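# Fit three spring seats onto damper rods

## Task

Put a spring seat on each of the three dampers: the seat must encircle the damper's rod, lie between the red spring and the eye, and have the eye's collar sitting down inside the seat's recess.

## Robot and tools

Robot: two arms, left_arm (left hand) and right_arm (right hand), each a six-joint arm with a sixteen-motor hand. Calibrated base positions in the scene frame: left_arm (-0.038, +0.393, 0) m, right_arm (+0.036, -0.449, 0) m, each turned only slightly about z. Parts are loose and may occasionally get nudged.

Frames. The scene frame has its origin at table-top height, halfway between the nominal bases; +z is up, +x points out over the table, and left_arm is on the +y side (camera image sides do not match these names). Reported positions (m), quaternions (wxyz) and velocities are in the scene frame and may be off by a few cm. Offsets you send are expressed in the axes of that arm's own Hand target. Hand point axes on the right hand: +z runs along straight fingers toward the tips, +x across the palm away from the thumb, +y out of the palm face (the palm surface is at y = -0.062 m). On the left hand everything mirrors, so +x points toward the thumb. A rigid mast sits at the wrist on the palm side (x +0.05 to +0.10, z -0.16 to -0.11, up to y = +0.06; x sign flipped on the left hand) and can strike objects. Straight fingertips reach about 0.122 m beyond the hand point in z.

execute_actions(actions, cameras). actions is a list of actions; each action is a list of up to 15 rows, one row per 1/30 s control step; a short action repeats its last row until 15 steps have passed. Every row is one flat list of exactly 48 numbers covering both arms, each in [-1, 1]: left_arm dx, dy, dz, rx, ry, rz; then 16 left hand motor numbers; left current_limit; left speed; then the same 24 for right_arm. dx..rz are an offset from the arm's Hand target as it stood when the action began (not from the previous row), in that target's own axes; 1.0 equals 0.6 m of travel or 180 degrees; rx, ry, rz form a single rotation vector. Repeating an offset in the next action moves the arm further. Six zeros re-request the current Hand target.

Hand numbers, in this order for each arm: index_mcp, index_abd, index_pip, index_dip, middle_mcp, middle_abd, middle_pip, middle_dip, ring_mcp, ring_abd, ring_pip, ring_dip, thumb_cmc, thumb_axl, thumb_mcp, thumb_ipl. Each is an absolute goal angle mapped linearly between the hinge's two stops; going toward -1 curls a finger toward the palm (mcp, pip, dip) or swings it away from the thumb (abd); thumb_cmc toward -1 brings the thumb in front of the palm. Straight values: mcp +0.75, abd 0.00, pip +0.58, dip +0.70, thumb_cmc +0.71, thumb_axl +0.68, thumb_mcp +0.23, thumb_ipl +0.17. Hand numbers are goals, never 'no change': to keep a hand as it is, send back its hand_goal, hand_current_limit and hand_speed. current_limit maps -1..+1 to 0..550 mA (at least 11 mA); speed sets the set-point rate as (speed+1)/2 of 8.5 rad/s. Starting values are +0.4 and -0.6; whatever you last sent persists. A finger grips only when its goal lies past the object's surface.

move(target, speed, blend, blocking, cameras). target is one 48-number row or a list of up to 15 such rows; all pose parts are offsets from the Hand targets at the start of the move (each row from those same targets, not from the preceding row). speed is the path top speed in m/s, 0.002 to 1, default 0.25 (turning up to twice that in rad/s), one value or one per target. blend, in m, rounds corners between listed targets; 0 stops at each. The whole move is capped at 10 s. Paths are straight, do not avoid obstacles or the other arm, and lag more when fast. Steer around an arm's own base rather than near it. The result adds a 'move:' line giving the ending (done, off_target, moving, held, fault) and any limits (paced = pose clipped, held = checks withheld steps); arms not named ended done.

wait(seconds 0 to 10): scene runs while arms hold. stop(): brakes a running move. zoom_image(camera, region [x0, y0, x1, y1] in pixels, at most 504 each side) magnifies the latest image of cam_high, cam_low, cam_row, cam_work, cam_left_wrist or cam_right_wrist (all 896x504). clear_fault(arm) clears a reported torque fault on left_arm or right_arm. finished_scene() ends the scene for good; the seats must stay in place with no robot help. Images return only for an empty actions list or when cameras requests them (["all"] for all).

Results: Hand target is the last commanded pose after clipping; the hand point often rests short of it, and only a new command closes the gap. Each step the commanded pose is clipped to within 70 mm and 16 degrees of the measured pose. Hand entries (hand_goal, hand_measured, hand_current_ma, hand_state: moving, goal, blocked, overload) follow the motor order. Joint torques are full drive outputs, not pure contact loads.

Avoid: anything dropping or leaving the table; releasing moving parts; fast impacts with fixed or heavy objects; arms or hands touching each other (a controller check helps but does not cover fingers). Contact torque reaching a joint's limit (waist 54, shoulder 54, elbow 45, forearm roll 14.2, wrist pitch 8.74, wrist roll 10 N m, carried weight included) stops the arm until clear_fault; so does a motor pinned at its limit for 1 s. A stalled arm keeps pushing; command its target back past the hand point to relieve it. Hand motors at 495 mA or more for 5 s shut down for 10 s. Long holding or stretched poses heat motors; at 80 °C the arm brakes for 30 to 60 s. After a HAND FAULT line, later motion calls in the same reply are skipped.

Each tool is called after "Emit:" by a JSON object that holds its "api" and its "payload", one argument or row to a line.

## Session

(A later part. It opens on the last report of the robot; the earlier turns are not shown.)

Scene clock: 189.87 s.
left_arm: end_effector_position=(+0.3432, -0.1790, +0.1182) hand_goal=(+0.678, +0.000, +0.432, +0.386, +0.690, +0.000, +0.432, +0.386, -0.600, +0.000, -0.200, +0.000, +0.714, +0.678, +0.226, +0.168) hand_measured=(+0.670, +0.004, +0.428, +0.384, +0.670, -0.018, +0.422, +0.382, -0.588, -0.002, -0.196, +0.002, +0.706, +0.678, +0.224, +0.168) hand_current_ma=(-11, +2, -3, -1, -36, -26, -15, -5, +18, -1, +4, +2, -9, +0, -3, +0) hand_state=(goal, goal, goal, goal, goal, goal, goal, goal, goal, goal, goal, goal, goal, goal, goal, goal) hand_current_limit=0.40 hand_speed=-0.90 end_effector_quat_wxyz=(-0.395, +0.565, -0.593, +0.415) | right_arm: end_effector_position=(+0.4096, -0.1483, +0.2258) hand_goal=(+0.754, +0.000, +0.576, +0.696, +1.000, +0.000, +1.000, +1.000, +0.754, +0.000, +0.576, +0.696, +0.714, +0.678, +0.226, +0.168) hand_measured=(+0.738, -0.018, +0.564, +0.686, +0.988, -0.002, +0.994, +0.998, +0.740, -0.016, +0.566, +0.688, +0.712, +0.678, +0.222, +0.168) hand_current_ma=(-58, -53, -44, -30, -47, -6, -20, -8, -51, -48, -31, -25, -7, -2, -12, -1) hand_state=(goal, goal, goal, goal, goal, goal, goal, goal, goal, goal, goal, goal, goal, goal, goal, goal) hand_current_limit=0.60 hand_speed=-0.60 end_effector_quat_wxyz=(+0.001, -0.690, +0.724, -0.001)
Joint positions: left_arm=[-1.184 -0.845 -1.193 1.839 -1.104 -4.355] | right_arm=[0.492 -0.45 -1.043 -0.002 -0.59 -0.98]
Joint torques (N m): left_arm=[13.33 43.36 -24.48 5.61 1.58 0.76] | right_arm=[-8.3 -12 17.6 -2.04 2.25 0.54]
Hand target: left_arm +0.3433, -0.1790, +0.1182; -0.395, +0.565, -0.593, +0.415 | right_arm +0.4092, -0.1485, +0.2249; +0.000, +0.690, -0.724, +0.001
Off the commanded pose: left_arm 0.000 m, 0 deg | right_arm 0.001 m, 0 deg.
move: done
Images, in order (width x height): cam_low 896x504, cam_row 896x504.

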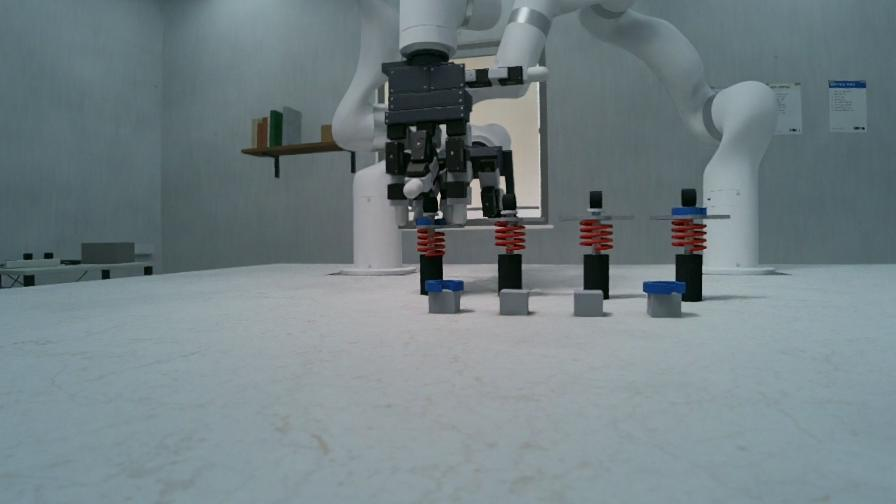

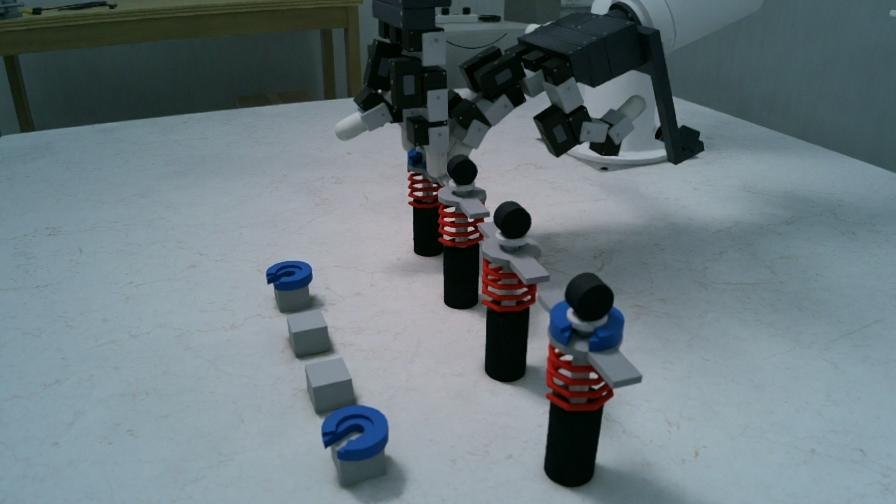

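Emit:
{"api": "move", "payload": {
  "target": [0,-0.00171,0.0047,0,0,0, 0.678,0.0,0.431,0.385, 0.69,0.0,0.431,0.385, -0.6,0,-0.2,0.0, 0.714,0.678,0.226,0.168, 0.4,-0.9, 0,0,0,0,0,0, 0.754,0,0.576,0.696, 1,0,1,1, 0.754,0,0.576,0.696, 0.714,0.678,0.226,0.168, 0.6,-0.6],
  "speed": 0.012,
  "cameras": ["cam_low","cam_row"]
}}

Emit:
{"api": "zoom_image", "payload": {
  "camera": "cam_row",
  "region": [390, 110, 490, 180]
}}

Emit:
{"api": "zoom_image", "payload": {
  "camera": "cam_low",
  "region": [412, 205, 452, 230]
}}

Scene clock: 190.77 s.
left_arm: end_effector_position=(+0.3463, -0.1792, +0.1182) hand_goal=(+0.678, +0.000, +0.432, +0.386, +0.690, +0.000, +0.432, +0.386, -0.600, +0.000, -0.200, +0.000, +0.714, +0.678, +0.226, +0.168) hand_measured=(+0.670, +0.004, +0.428, +0.384, +0.668, -0.038, +0.416, +0.378, -0.588, -0.002, -0.196, +0.002, +0.706, +0.678, +0.224, +0.168) hand_current_ma=(-11, +2, -3, -1, -43, -71, -26, -10, +18, -1, +4, +2, -9, +0, -3, +0) hand_state=(goal, goal, goal, goal, blocked, blocked, goal, goal, goal, goal, goal, goal, goal, goal, goal, goal) hand_current_limit=0.40 hand_speed=-0.90 end_effector_quat_wxyz=(-0.395, +0.565, -0.593, +0.415) | right_arm: end_effector_position=(+0.4096, -0.1483, +0.2258) hand_goal=(+0.754, +0.000, +0.576, +0.696, +1.000, +0.000, +1.000, +1.000, +0.754, +0.000, +0.576, +0.696, +0.714, +0.678, +0.226, +0.168) hand_measured=(+0.738, -0.018, +0.564, +0.686, +0.988, -0.002, +0.994, +0.998, +0.740, -0.016, +0.566, +0.688, +0.712, +0.678, +0.222, +0.168) hand_current_ma=(-58, -53, -44, -30, -47, -6, -20, -8, -51, -48, -31, -25, -7, -2, -12, -1) hand_state=(goal, goal, goal, goal, goal, goal, goal, goal, goal, goal, goal, goal, goal, goal, goal, goal) hand_current_limit=0.60 hand_speed=-0.60 end_effector_quat_wxyz=(+0.001, -0.690, +0.724, -0.001)
Joint positions: left_arm=[-1.18 -0.847 -1.197 1.843 -1.102 -4.354] | right_arm=[0.492 -0.45 -1.043 -0.002 -0.59 -0.98]
Joint torques (N m): left_arm=[14.01 45.76 -25.09 5.69 1.81 0.73] | right_arm=[-8.72 -11.13 16.84 -2.18 2.34 0.43]
Hand target: left_arm +0.3463, -0.1792, +0.1182; -0.395, +0.565, -0.593, +0.415 | right_arm +0.4092, -0.1485, +0.2249; +0.000, +0.690, -0.724, +0.001
Off the commanded pose: left_arm 0.000 m, 0 deg | right_arm 0.001 m, 0 deg.
move: done
Images, in order (width x height): cam_low 896x504, cam_row 896x504.

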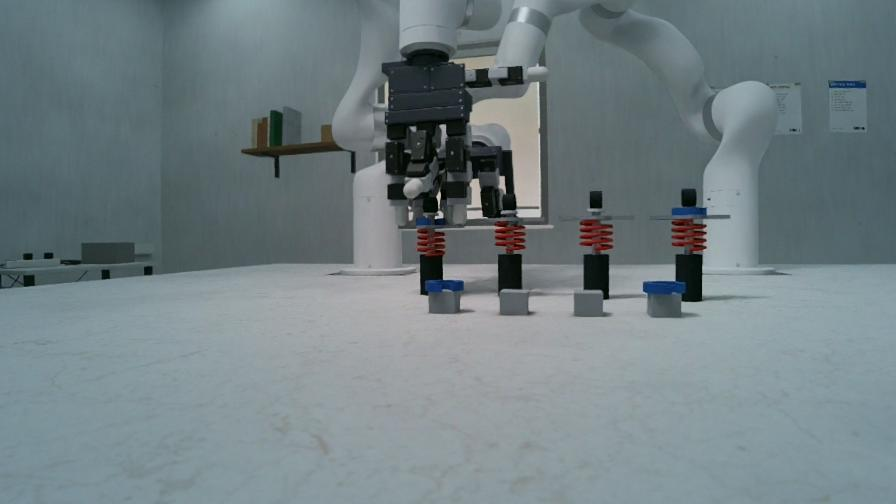

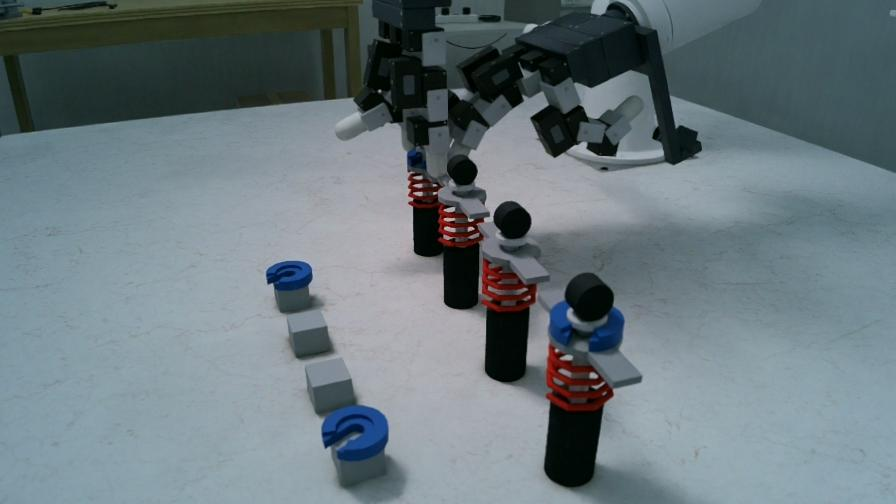

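Scaled by 5.040.

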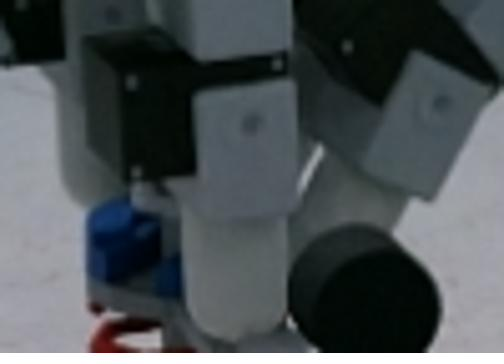

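Scaled by 12.600.

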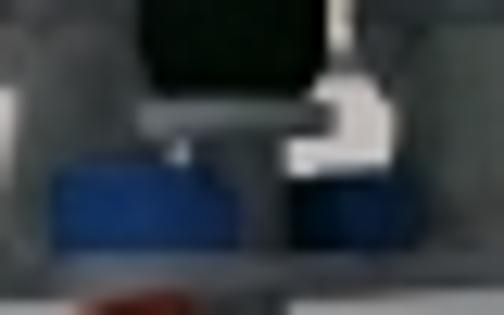

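Emit:
{"api": "move", "payload": {
  "target": [0,0,0,0,0,0, 0.678,0.0,0.431,0.385, 0.69,0.0,0.431,0.385, -0.6,0,-0.2,0.0, 0.714,0.678,0.226,0.168, 0.4,-0.9, 0,0,-0.00417,0,0,0, 0.754,0,0.576,0.696, 1,0,1,1, 0.754,0,0.576,0.696, 0.714,0.678,0.226,0.168, 0.6,-0.6],
  "speed": 0.01,
  "cameras": ["cam_low","cam_row"]
}}

Emit:
{"api": "zoom_image", "payload": {
  "camera": "cam_row",
  "region": [390, 110, 490, 180]
}}

Emit:
{"api": "zoom_image", "payload": {
  "camera": "cam_low",
  "region": [412, 205, 452, 230]
}}

Scene clock: 191.77 s.
left_arm: end_effector_position=(+0.3463, -0.1792, +0.1182) hand_goal=(+0.678, +0.000, +0.432, +0.386, +0.690, +0.000, +0.432, +0.386, -0.600, +0.000, -0.200, +0.000, +0.714, +0.678, +0.226, +0.168) hand_measured=(+0.670, +0.004, +0.428, +0.384, +0.668, -0.040, +0.416, +0.378, -0.588, -0.002, -0.196, +0.002, +0.706, +0.678, +0.224, +0.168) hand_current_ma=(-11, +2, -3, -1, -43, -74, -26, -10, +18, -1, +4, +2, -9, +0, -3, +0) hand_state=(goal, goal, goal, goal, blocked, blocked, goal, goal, goal, goal, goal, goal, goal, goal, goal, goal) hand_current_limit=0.40 hand_speed=-0.90 end_effector_quat_wxyz=(-0.395, +0.565, -0.593, +0.415) | right_arm: end_effector_position=(+0.4092, -0.1485, +0.2273) hand_goal=(+0.754, +0.000, +0.576, +0.696, +1.000, +0.000, +1.000, +1.000, +0.754, +0.000, +0.576, +0.696, +0.714, +0.678, +0.226, +0.168) hand_measured=(+0.736, -0.022, +0.562, +0.686, +0.988, -0.002, +0.994, +0.998, +0.738, -0.020, +0.564, +0.688, +0.712, +0.678, +0.222, +0.168) hand_current_ma=(-70, -66, -50, -30, -47, -6, -20, -8, -61, -61, -37, -27, -7, -2, -12, -1) hand_state=(goal, blocked, goal, goal, goal, goal, goal, goal, goal, goal, goal, goal, goal, goal, goal, goal) hand_current_limit=0.60 hand_speed=-0.60 end_effector_quat_wxyz=(+0.000, -0.690, +0.724, -0.001)
Joint positions: left_arm=[-1.179 -0.847 -1.197 1.843 -1.102 -4.354] | right_arm=[0.492 -0.447 -1.044 -0.002 -0.595 -0.98]
Joint torques (N m): left_arm=[11.2 46.99 -25.12 5.49 1.65 0.63] | right_arm=[-8.29 4.55 7.41 -1.32 -2.35 0.22]
Hand target: left_arm +0.3463, -0.1792, +0.1182; -0.395, +0.565, -0.593, +0.415 | right_arm +0.4092, -0.1485, +0.2274; +0.000, +0.690, -0.724, +0.001
Off the commanded pose: left_arm 0.000 m, 0 deg | right_arm 0.000 m, 0 deg.
move: done
Images, in order (width x height): cam_low 896x504, cam_row 896x504.

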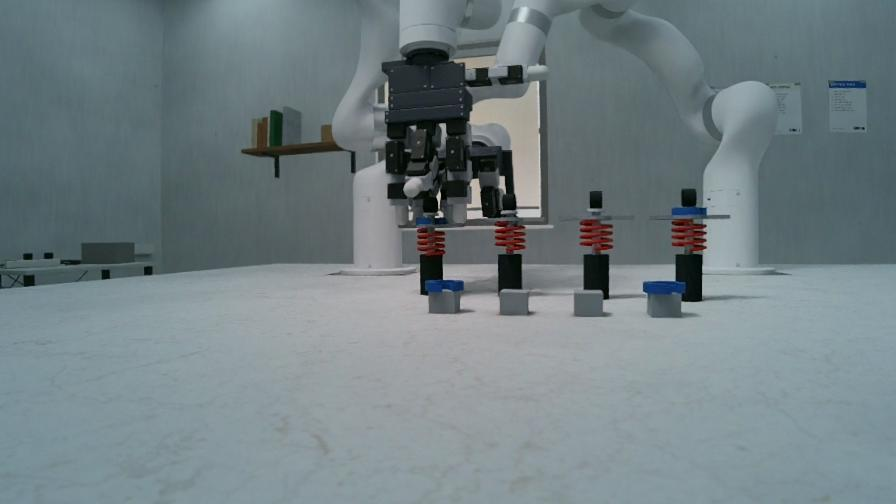

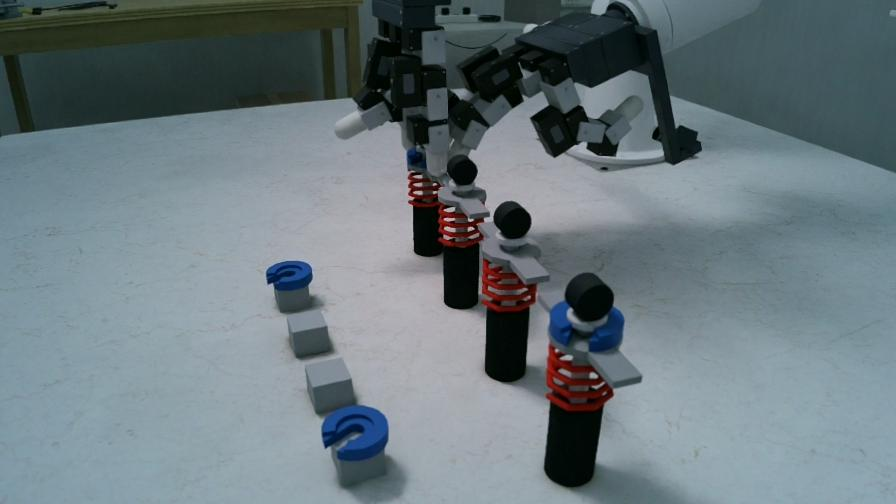

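Scaled by 5.040.

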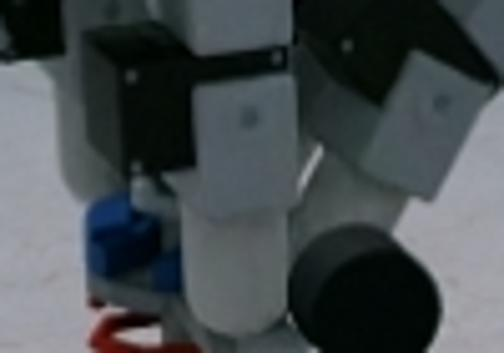

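Scaled by 12.600.

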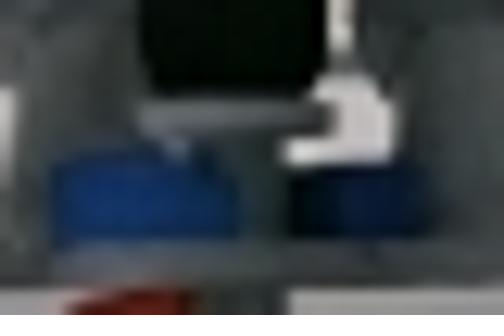

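Emit:
{"api": "move", "payload": {
  "target": [0,0,0,0,0,0, 0.678,0.0,0.431,0.385, 0.69,0.0,0.431,0.385, -0.6,0,-0.2,0.0, 0.714,0.678,0.226,0.168, 0.4,-0.9, 0,0,-0.005,0,0,0, 0.754,0,0.576,0.696, 1,0,1,1, 0.754,0,0.576,0.696, 0.714,0.678,0.226,0.168, 0.6,-0.6],
  "speed": 0.01,
  "cameras": ["cam_low","cam_row"]
}}

Emit:
{"api": "zoom_image", "payload": {
  "camera": "cam_row",
  "region": [390, 110, 490, 180]
}}

Emit:
{"api": "zoom_image", "payload": {
  "camera": "cam_low",
  "region": [412, 205, 452, 230]
}}

Scene clock: 192.63 s.
left_arm: end_effector_position=(+0.3463, -0.1792, +0.1182) hand_goal=(+0.678, +0.000, +0.432, +0.386, +0.690, +0.000, +0.432, +0.386, -0.600, +0.000, -0.200, +0.000, +0.714, +0.678, +0.226, +0.168) hand_measured=(+0.670, +0.004, +0.428, +0.384, +0.668, -0.040, +0.416, +0.378, -0.588, -0.002, -0.196, +0.002, +0.706, +0.678, +0.224, +0.168) hand_current_ma=(-11, +2, -3, -1, -42, -75, -26, -10, +18, -1, +4, +2, -9, +0, -3, +0) hand_state=(goal, goal, goal, goal, blocked, blocked, goal, goal, goal, goal, goal, goal, goal, goal, goal, goal) hand_current_limit=0.40 hand_speed=-0.90 end_effector_quat_wxyz=(-0.395, +0.565, -0.593, +0.415) | right_arm: end_effector_position=(+0.4091, -0.1486, +0.2302) hand_goal=(+0.754, +0.000, +0.576, +0.696, +1.000, +0.000, +1.000, +1.000, +0.754, +0.000, +0.576, +0.696, +0.714, +0.678, +0.226, +0.168) hand_measured=(+0.732, -0.028, +0.560, +0.686, +0.988, -0.002, +0.994, +0.998, +0.734, -0.026, +0.562, +0.686, +0.712, +0.678, +0.222, +0.168) hand_current_ma=(-88, -88, -60, -33, -47, -6, -20, -8, -78, -83, -47, -32, -7, -2, -12, -1) hand_state=(blocked, blocked, goal, goal, goal, goal, goal, goal, blocked, blocked, goal, goal, goal, goal, goal, goal) hand_current_limit=0.60 hand_speed=-0.60 end_effector_quat_wxyz=(+0.000, -0.690, +0.724, -0.001)
Joint positions: left_arm=[-1.179 -0.847 -1.197 1.843 -1.102 -4.354] | right_arm=[0.492 -0.443 -1.045 -0.002 -0.601 -0.98]
Joint torques (N m): left_arm=[8.9 47.13 -25.1 5.51 1.72 0.77] | right_arm=[-4.63 15.68 -4.53 0.56 -2.41 -0.19]
Hand target: left_arm +0.3463, -0.1792, +0.1182; -0.395, +0.565, -0.593, +0.415 | right_arm +0.4092, -0.1485, +0.2304; +0.000, +0.690, -0.724, +0.001
Off the commanded pose: left_arm 0.000 m, 0 deg | right_arm 0.000 m, 0 deg.
move: done
Images, in order (width x height): cam_low 896x504, cam_row 896x504.

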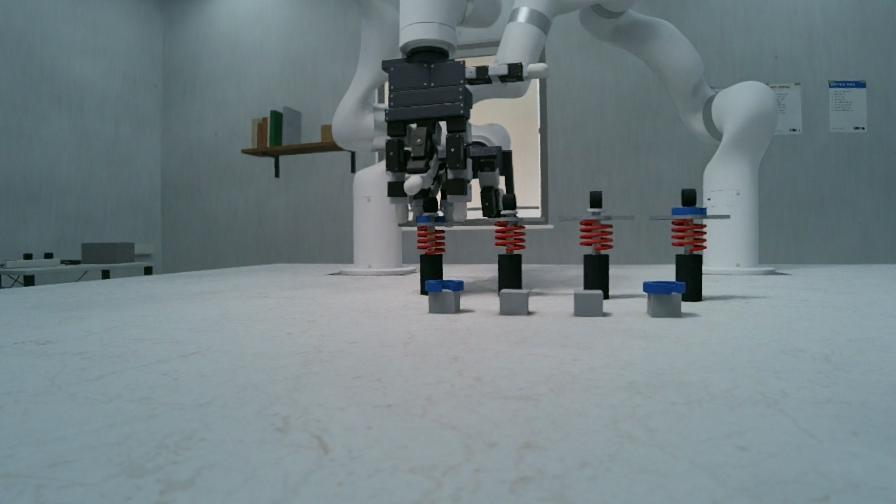

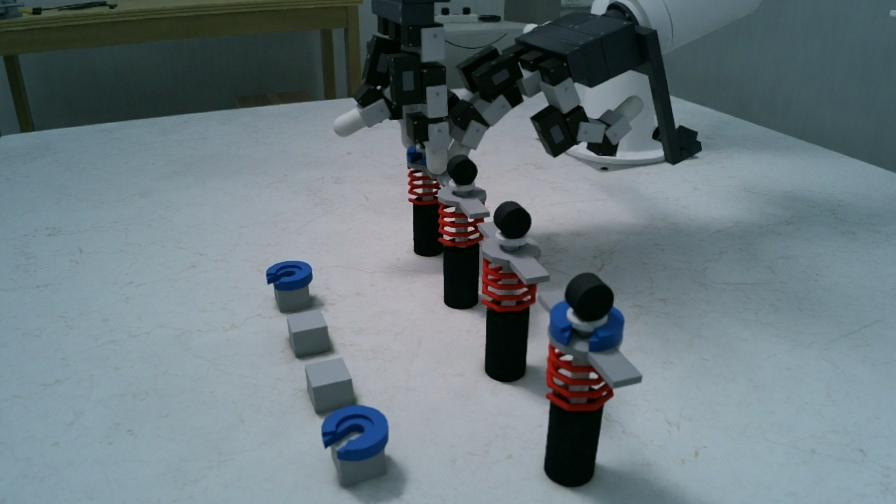

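Scaled by 5.040.

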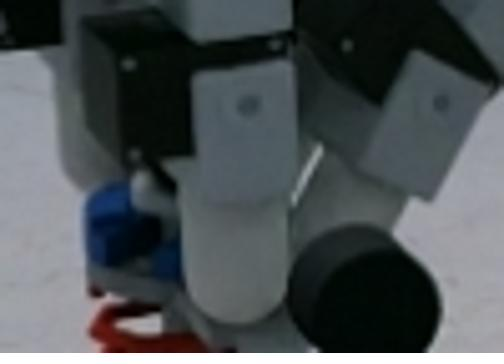

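Scaled by 12.600.

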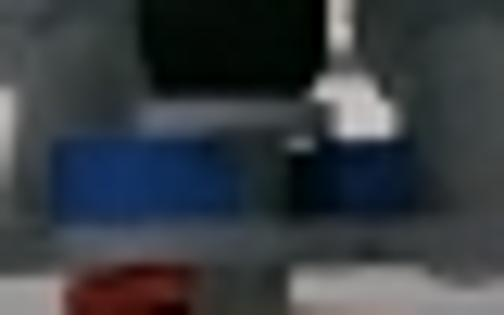

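Emit:
{"api": "move", "payload": {
  "target": [0,0,0,0,0,0, 0.678,0.0,0.431,0.385, 0.69,0.0,0.431,0.385, -0.6,0,-0.2,0.0, 0.714,0.678,0.226,0.168, 0.4,-0.9, 0,0,-0.005,0,0,0, 0.754,0,0.576,0.696, 1,0,1,1, 0.754,0,0.576,0.696, 0.714,0.678,0.226,0.168, 0.6,-0.6],
  "speed": 0.01,
  "cameras": ["cam_low","cam_row"]
}}

Emit:
{"api": "zoom_image", "payload": {
  "camera": "cam_row",
  "region": [390, 110, 490, 180]
}}

Emit:
{"api": "zoom_image", "payload": {
  "camera": "cam_low",
  "region": [412, 205, 452, 230]
}}

Scene clock: 193.43 s.
left_arm: end_effector_position=(+0.3463, -0.1792, +0.1182) hand_goal=(+0.678, +0.000, +0.432, +0.386, +0.690, +0.000, +0.432, +0.386, -0.600, +0.000, -0.200, +0.000, +0.714, +0.678, +0.226, +0.168) hand_measured=(+0.670, +0.004, +0.428, +0.384, +0.670, -0.046, +0.416, +0.378, -0.588, -0.002, -0.196, +0.002, +0.706, +0.678, +0.224, +0.168) hand_current_ma=(-11, +2, -3, -1, -38, -88, -26, -10, +18, -1, +4, +2, -9, +0, -3, +0) hand_state=(goal, goal, goal, goal, blocked, blocked, goal, goal, goal, goal, goal, goal, goal, goal, goal, goal) hand_current_limit=0.40 hand_speed=-0.90 end_effector_quat_wxyz=(-0.395, +0.565, -0.593, +0.415) | right_arm: end_effector_position=(+0.4091, -0.1486, +0.2332) hand_goal=(+0.754, +0.000, +0.576, +0.696, +1.000, +0.000, +1.000, +1.000, +0.754, +0.000, +0.576, +0.696, +0.714, +0.678, +0.226, +0.168) hand_measured=(+0.732, -0.028, +0.560, +0.686, +0.988, -0.002, +0.994, +0.998, +0.734, -0.026, +0.562, +0.686, +0.712, +0.678, +0.222, +0.168) hand_current_ma=(-88, -88, -60, -33, -47, -6, -20, -8, -78, -83, -47, -32, -7, -2, -12, -1) hand_state=(blocked, blocked, goal, goal, goal, goal, goal, goal, blocked, blocked, goal, goal, goal, goal, goal, goal) hand_current_limit=0.60 hand_speed=-0.60 end_effector_quat_wxyz=(+0.000, -0.690, +0.724, -0.001)
Joint positions: left_arm=[-1.179 -0.847 -1.197 1.843 -1.102 -4.354] | right_arm=[0.492 -0.438 -1.047 -0.002 -0.607 -0.98]
Joint torques (N m): left_arm=[8.8 46.5 -24.23 4.74 1.64 0.68] | right_arm=[-1.75 26.49 -15.26 2.03 -2.35 -0.44]
Hand target: left_arm +0.3463, -0.1792, +0.1182; -0.395, +0.565, -0.593, +0.415 | right_arm +0.4092, -0.1485, +0.2334; +0.000, +0.690, -0.724, +0.001
Off the commanded pose: left_arm 0.000 m, 0 deg | right_arm 0.000 m, 0 deg.
move: done
Images, in order (width x height): cam_low 896x504, cam_row 896x504.

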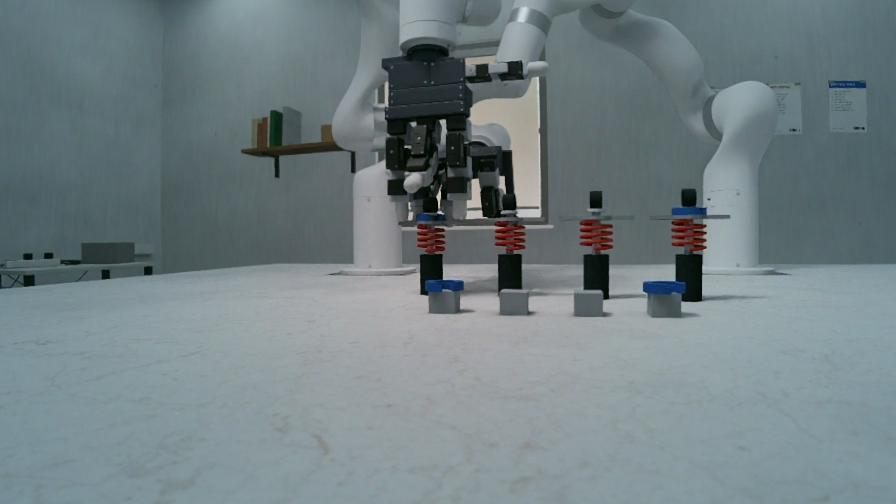

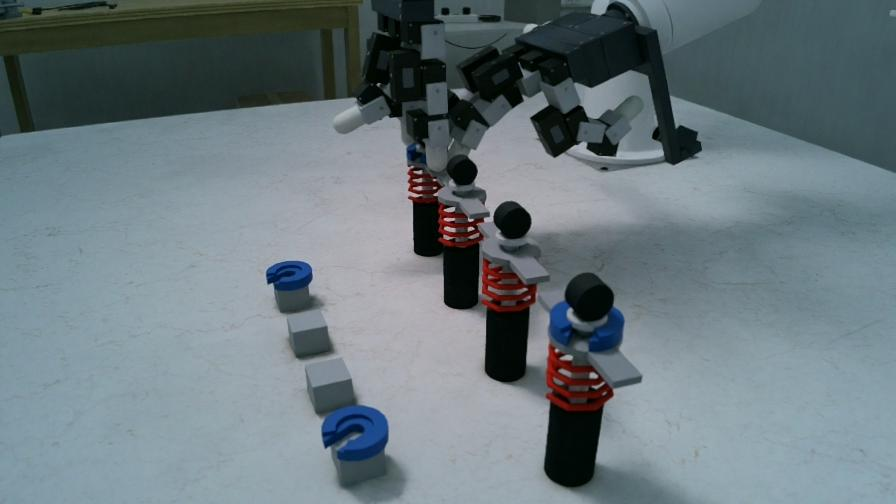

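Scaled by 5.040.

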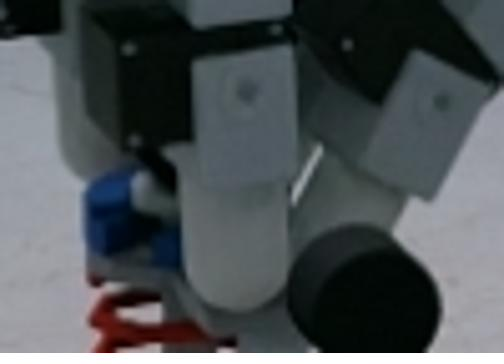

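Scaled by 12.600.

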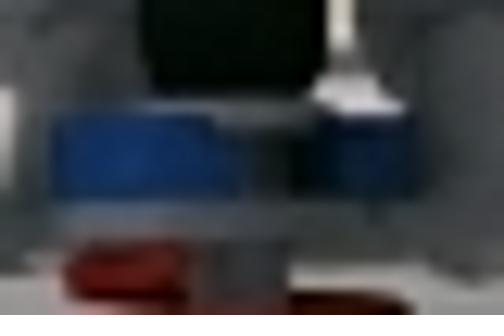

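Emit:
{"api": "move", "payload": {
  "target": [0,0,0,0,0,0, 0.678,0.0,0.431,0.385, 0.69,0.0,0.431,0.385, -0.6,0,-0.2,0.0, 0.714,0.678,0.226,0.168, 0.4,-0.9, 0,0,-0.0333,0,0,0, 0.754,0,0.576,0.696, 1,0,1,1, 0.754,0,0.576,0.696, 0.714,0.678,0.226,0.168, 0.6,-0.6],
  "speed": 0.03,
  "cameras": ["cam_low","cam_row"]
}}

Emit:
{"api": "zoom_image", "payload": {
  "camera": "cam_row",
  "region": [390, 110, 490, 180]
}}

Emit:
{"api": "zoom_image", "payload": {
  "camera": "cam_low",
  "region": [412, 205, 452, 230]
}}

Scene clock: 194.70 s.
left_arm: end_effector_position=(+0.3463, -0.1792, +0.1182) hand_goal=(+0.678, +0.000, +0.432, +0.386, +0.690, +0.000, +0.432, +0.386, -0.600, +0.000, -0.200, +0.000, +0.714, +0.678, +0.226, +0.168) hand_measured=(+0.670, +0.004, +0.428, +0.384, +0.670, -0.048, +0.416, +0.378, -0.588, -0.002, -0.196, +0.002, +0.706, +0.678, +0.224, +0.168) hand_current_ma=(-11, +2, -3, -1, -38, -92, -26, -10, +18, -1, +4, +2, -9, +0, -3, +0) hand_state=(goal, goal, goal, goal, blocked, blocked, goal, goal, goal, goal, goal, goal, goal, goal, goal, goal) hand_current_limit=0.40 hand_speed=-0.90 end_effector_quat_wxyz=(-0.395, +0.565, -0.593, +0.415) | right_arm: end_effector_position=(+0.4091, -0.1485, +0.2533) hand_goal=(+0.754, +0.000, +0.576, +0.696, +1.000, +0.000, +1.000, +1.000, +0.754, +0.000, +0.576, +0.696, +0.714, +0.678, +0.226, +0.168) hand_measured=(+0.748, -0.004, +0.572, +0.694, +0.988, -0.002, +0.994, +0.998, +0.748, -0.004, +0.572, +0.694, +0.712, +0.678, +0.222, +0.168) hand_current_ma=(-19, -9, -11, -8, -46, -6, -20, -8, -17, -8, -9, -8, -7, -2, -12, -1) hand_state=(goal, goal, goal, goal, goal, goal, goal, goal, goal, goal, goal, goal, goal, goal, goal, goal) hand_current_limit=0.60 hand_speed=-0.60 end_effector_quat_wxyz=(+0.000, -0.690, +0.724, -0.001)
Joint positions: left_arm=[-1.179 -0.847 -1.197 1.843 -1.102 -4.354] | right_arm=[0.492 -0.408 -1.058 -0.002 -0.648 -0.98]
Joint torques (N m): left_arm=[4.07 47.88 -23.06 4.57 1.56 0.78] | right_arm=[3.93 41.23 -32.52 1.86 -2.85 -0.34]
Hand target: left_arm +0.3463, -0.1792, +0.1182; -0.395, +0.565, -0.593, +0.415 | right_arm +0.4091, -0.1485, +0.2533; +0.000, +0.690, -0.724, +0.001
Off the commanded pose: left_arm 0.000 m, 0 deg | right_arm 0.000 m, 0 deg.
move: done
Images, in order (width x height): cam_low 896x504, cam_row 896x504.

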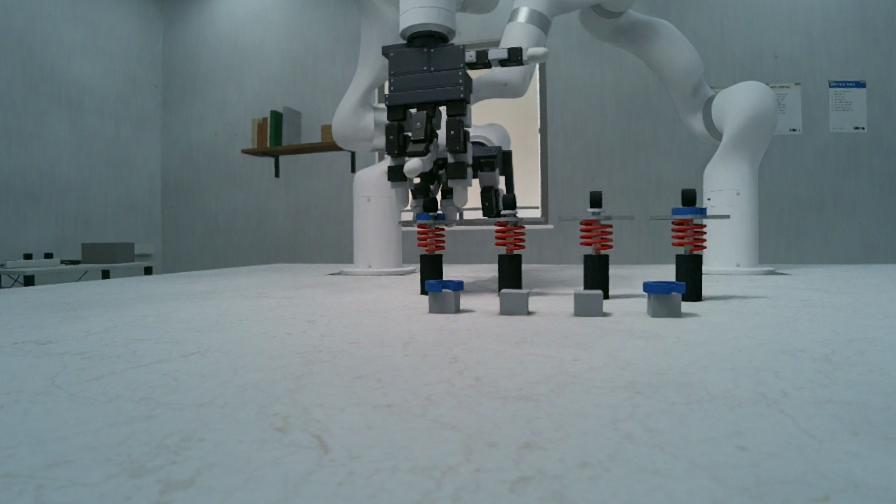

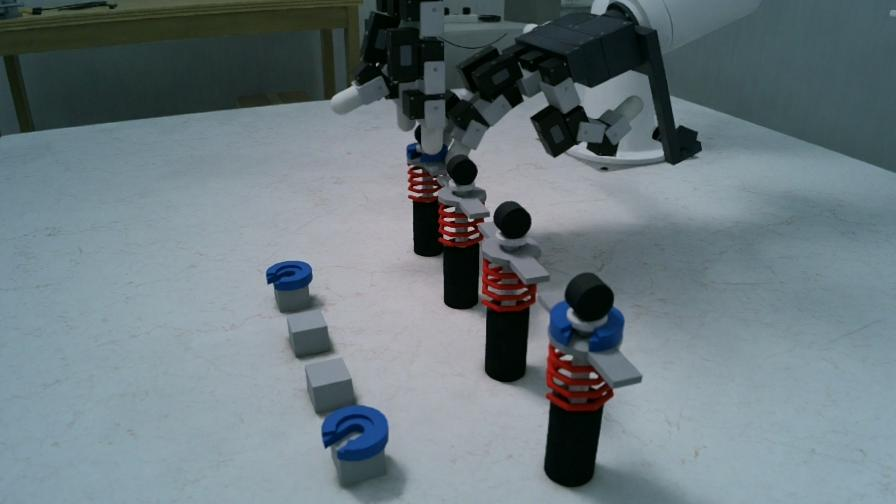

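Scaled by 5.040.

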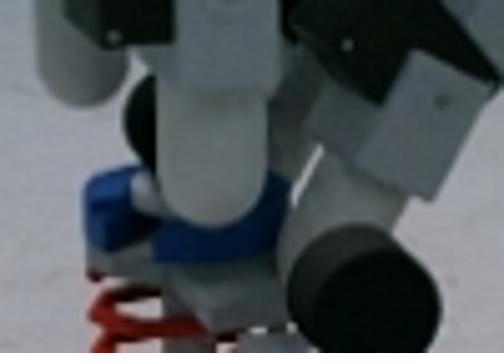

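Scaled by 12.600.

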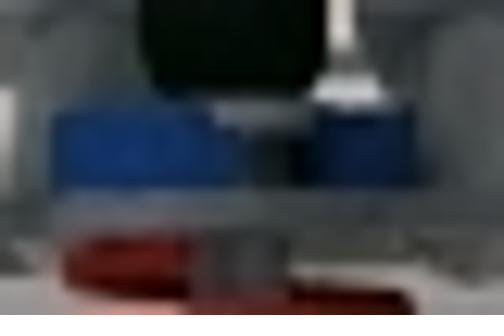

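Emit:
{"api": "move", "payload": {
  "target": [
    [0,0.0342,-0.094,0,0,0, 0.678,0.0,0.431,0.385, 0.69,0.0,0.431,0.385, -0.6,0,-0.2,0.0, 0.714,0.678,0.226,0.168, 0.4,-0.9, 0,0,-0.0833,0,0,0, 0.754,0,0.576,0.696, 1,0,1,1, 0.754,0,0.576,0.696, 0.714,0.678,0.226,0.168, 0.6,-0.6],
    [-0.2654,-0.3765,-0.1442,-0.3889,0,0, 0.678,0.0,0.431,0.385, 0.69,0.0,0.431,0.385, -0.6,0,-0.2,0.0, 0.714,0.678,0.226,0.168, 0.4,-0.9, 0.1198,0.0091,-0.0945,0,0,0, 0.754,0,0.576,0.696, 1,0,1,1, 0.754,0,0.576,0.696, 0.714,0.678,0.226,0.168, 0.6,-0.6]
  ],
  "speed": [0.08,0.25],
  "cameras": ["cam_low","cam_row","cam_work"]
}}

Emit:
{"api": "zoom_image", "payload": {
  "camera": "cam_row",
  "region": [390, 110, 490, 180]
}}

Emit:
{"api": "zoom_image", "payload": {
  "camera": "cam_low",
  "region": [390, 180, 470, 230]
}}

Scene clock: 201.30 s.
left_arm: end_effector_position=(+0.3502, -0.0199, +0.3600) hand_goal=(+0.678, +0.000, +0.432, +0.386, +0.690, +0.000, +0.432, +0.386, -0.600, +0.000, -0.200, +0.000, +0.714, +0.678, +0.226, +0.168) hand_measured=(+0.676, +0.002, +0.430, +0.384, +0.688, -0.002, +0.430, +0.384, -0.588, -0.002, -0.196, +0.002, +0.710, +0.678, +0.224, +0.168) hand_current_ma=(-2, +2, -2, -1, -2, -1, -2, -2, +18, -1, +4, +2, -3, +0, -3, +0) hand_state=(goal, goal, goal, goal, goal, goal, goal, goal, goal, goal, goal, goal, goal, goal, goal, goal) hand_current_limit=0.40 hand_speed=-0.90 end_effector_quat_wxyz=(+0.000, +0.689, -0.724, +0.000) | right_arm: end_effector_position=(+0.4001, -0.2200, +0.3101) hand_goal=(+0.754, +0.000, +0.576, +0.696, +1.000, +0.000, +1.000, +1.000, +0.754, +0.000, +0.576, +0.696, +0.714, +0.678, +0.226, +0.168) hand_measured=(+0.748, -0.004, +0.572, +0.694, +0.988, -0.002, +0.994, +0.998, +0.750, -0.004, +0.572, +0.694, +0.712, +0.678, +0.222, +0.168) hand_current_ma=(-18, -8, -10, -8, -46, -6, -20, -8, -16, -8, -9, -8, -7, -2, -12, -1) hand_state=(goal, goal, goal, goal, goal, goal, goal, goal, goal, goal, goal, goal, goal, goal, goal, goal) hand_current_limit=0.60 hand_speed=-0.60 end_effector_quat_wxyz=(+0.000, -0.690, +0.724, -0.001)
Joint positions: left_arm=[-0.669 -0.49 -1.435 -0.001 -0.945 -2.215] | right_arm=[0.376 -0.239 -0.981 -0.002 -0.741 -1.096]
Joint torques (N m): left_arm=[11.48 37.08 -27.84 -2.96 -2.78 0.98] | right_arm=[-8.63 37.62 -20.82 1.49 2.28 -0.83]
Hand target: left_arm +0.3502, -0.0199, +0.3600; +0.000, +0.689, -0.724, +0.000 | right_arm +0.4001, -0.2200, +0.3101; +0.000, +0.690, -0.724, +0.001
Off the commanded pose: left_arm 0.000 m, 0 deg | right_arm 0.000 m, 0 deg.
move: done
Images, in order (width x height): cam_low 896x504, cam_row 896x504, cam_work 896x504.

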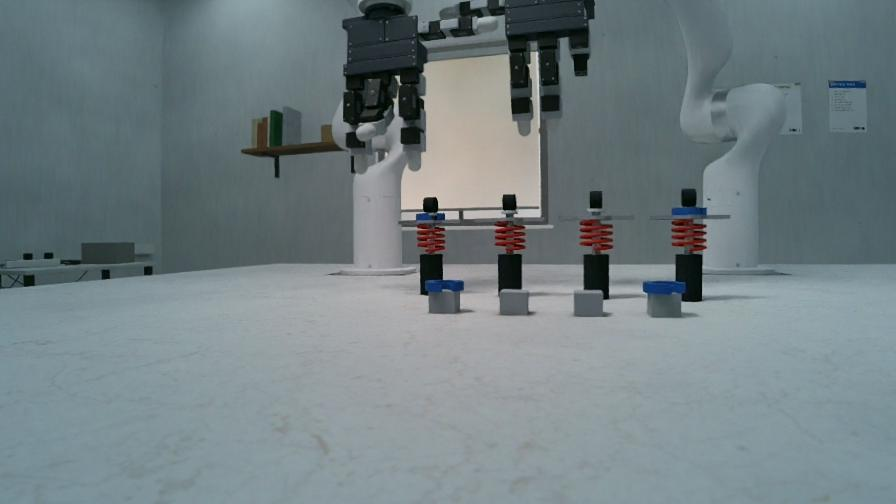

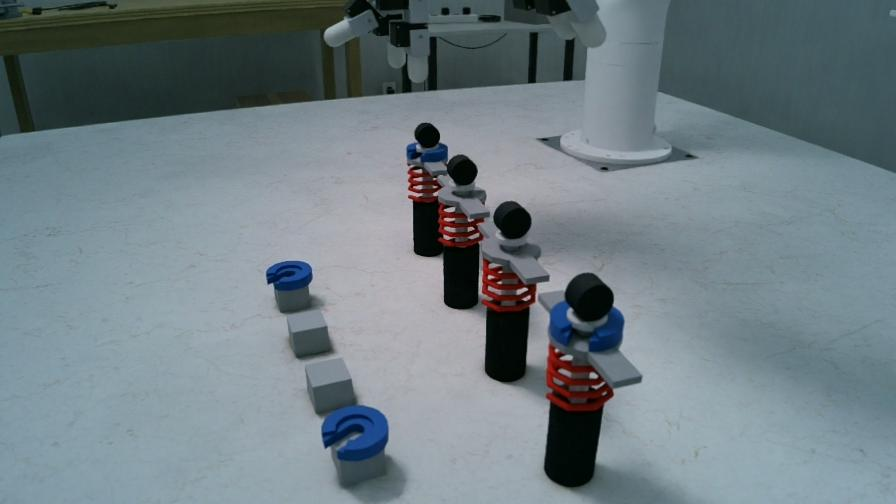

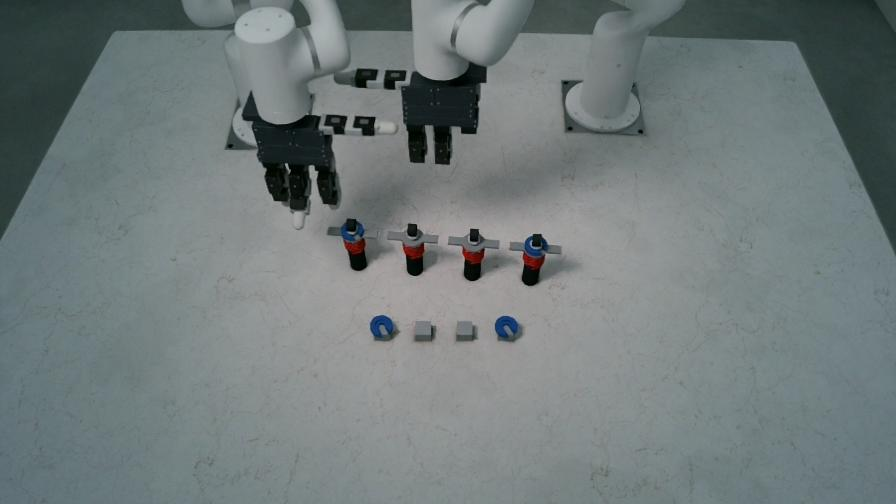

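Scaled by 5.040.

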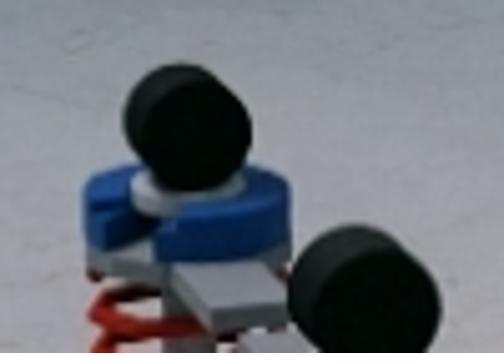

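Scaled by 6.300.

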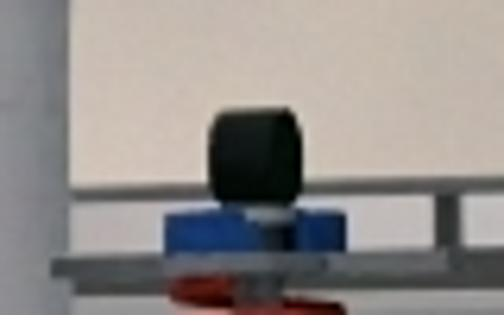

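Emit:
{"api": "zoom_image", "payload": {
  "camera": "cam_work",
  "region": [480, 305, 530, 350]
}}

Emit:
{"api": "zoom_image", "payload": {
  "camera": "cam_low",
  "region": [630, 270, 700, 325]
}}

Emit:
{"api": "zoom_image", "payload": {
  "camera": "cam_work",
  "region": [355, 305, 405, 350]
}}

Scaled by 10.080.

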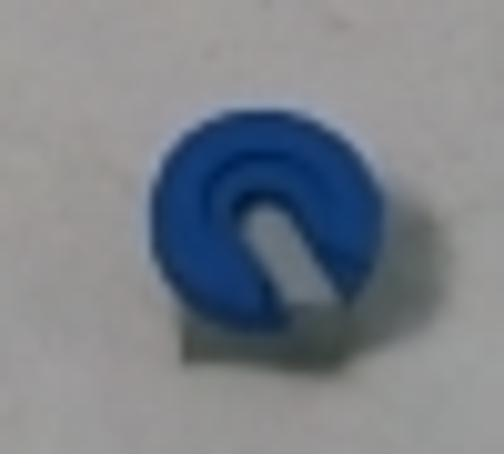

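Scaled by 7.200.

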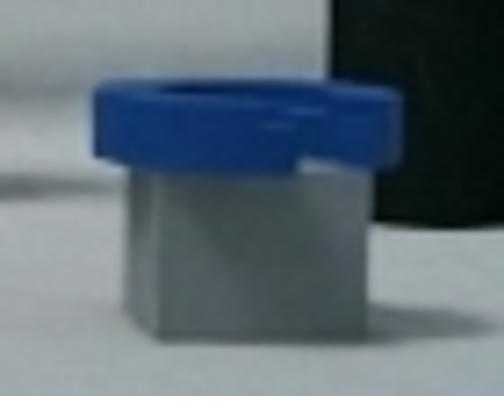

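Scaled by 10.080.

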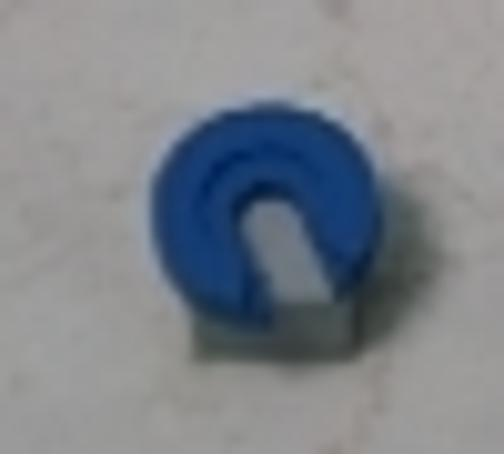

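Emit:
{"api": "zoom_image", "payload": {
  "camera": "cam_work",
  "region": [493, 313, 521, 341]
}}

Emit:
{"api": "zoom_image", "payload": {
  "camera": "cam_row",
  "region": [315, 400, 395, 460]
}}

Emit:
{"api": "zoom_image", "payload": {
  "camera": "cam_work",
  "region": [368, 311, 396, 339]
}}

Scaled by 18.000.

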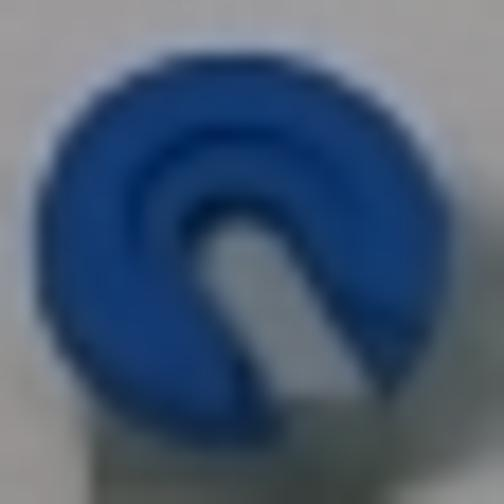

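Scaled by 6.300.

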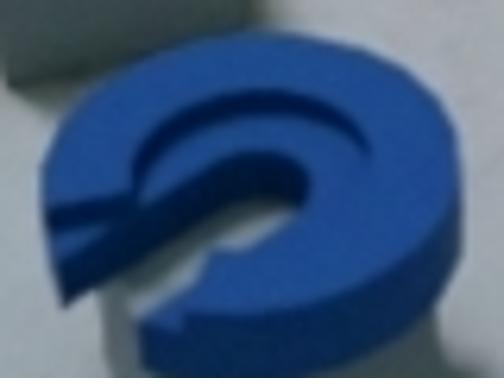

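Scaled by 18.000.

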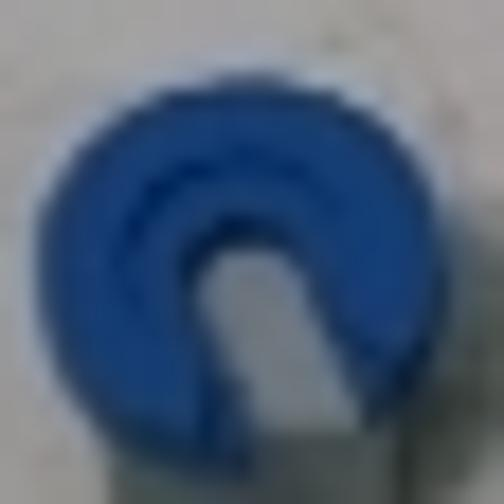

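Emit:
{"api": "zoom_image", "payload": {
  "camera": "cam_low",
  "region": [410, 270, 480, 325]
}}

Emit:
{"api": "zoom_image", "payload": {
  "camera": "cam_low",
  "region": [640, 278, 690, 298]
}}

Scaled by 7.200.

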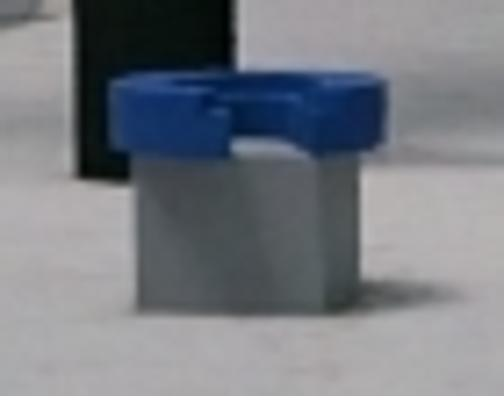

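Scaled by 10.080.

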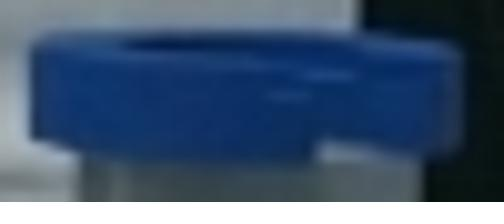

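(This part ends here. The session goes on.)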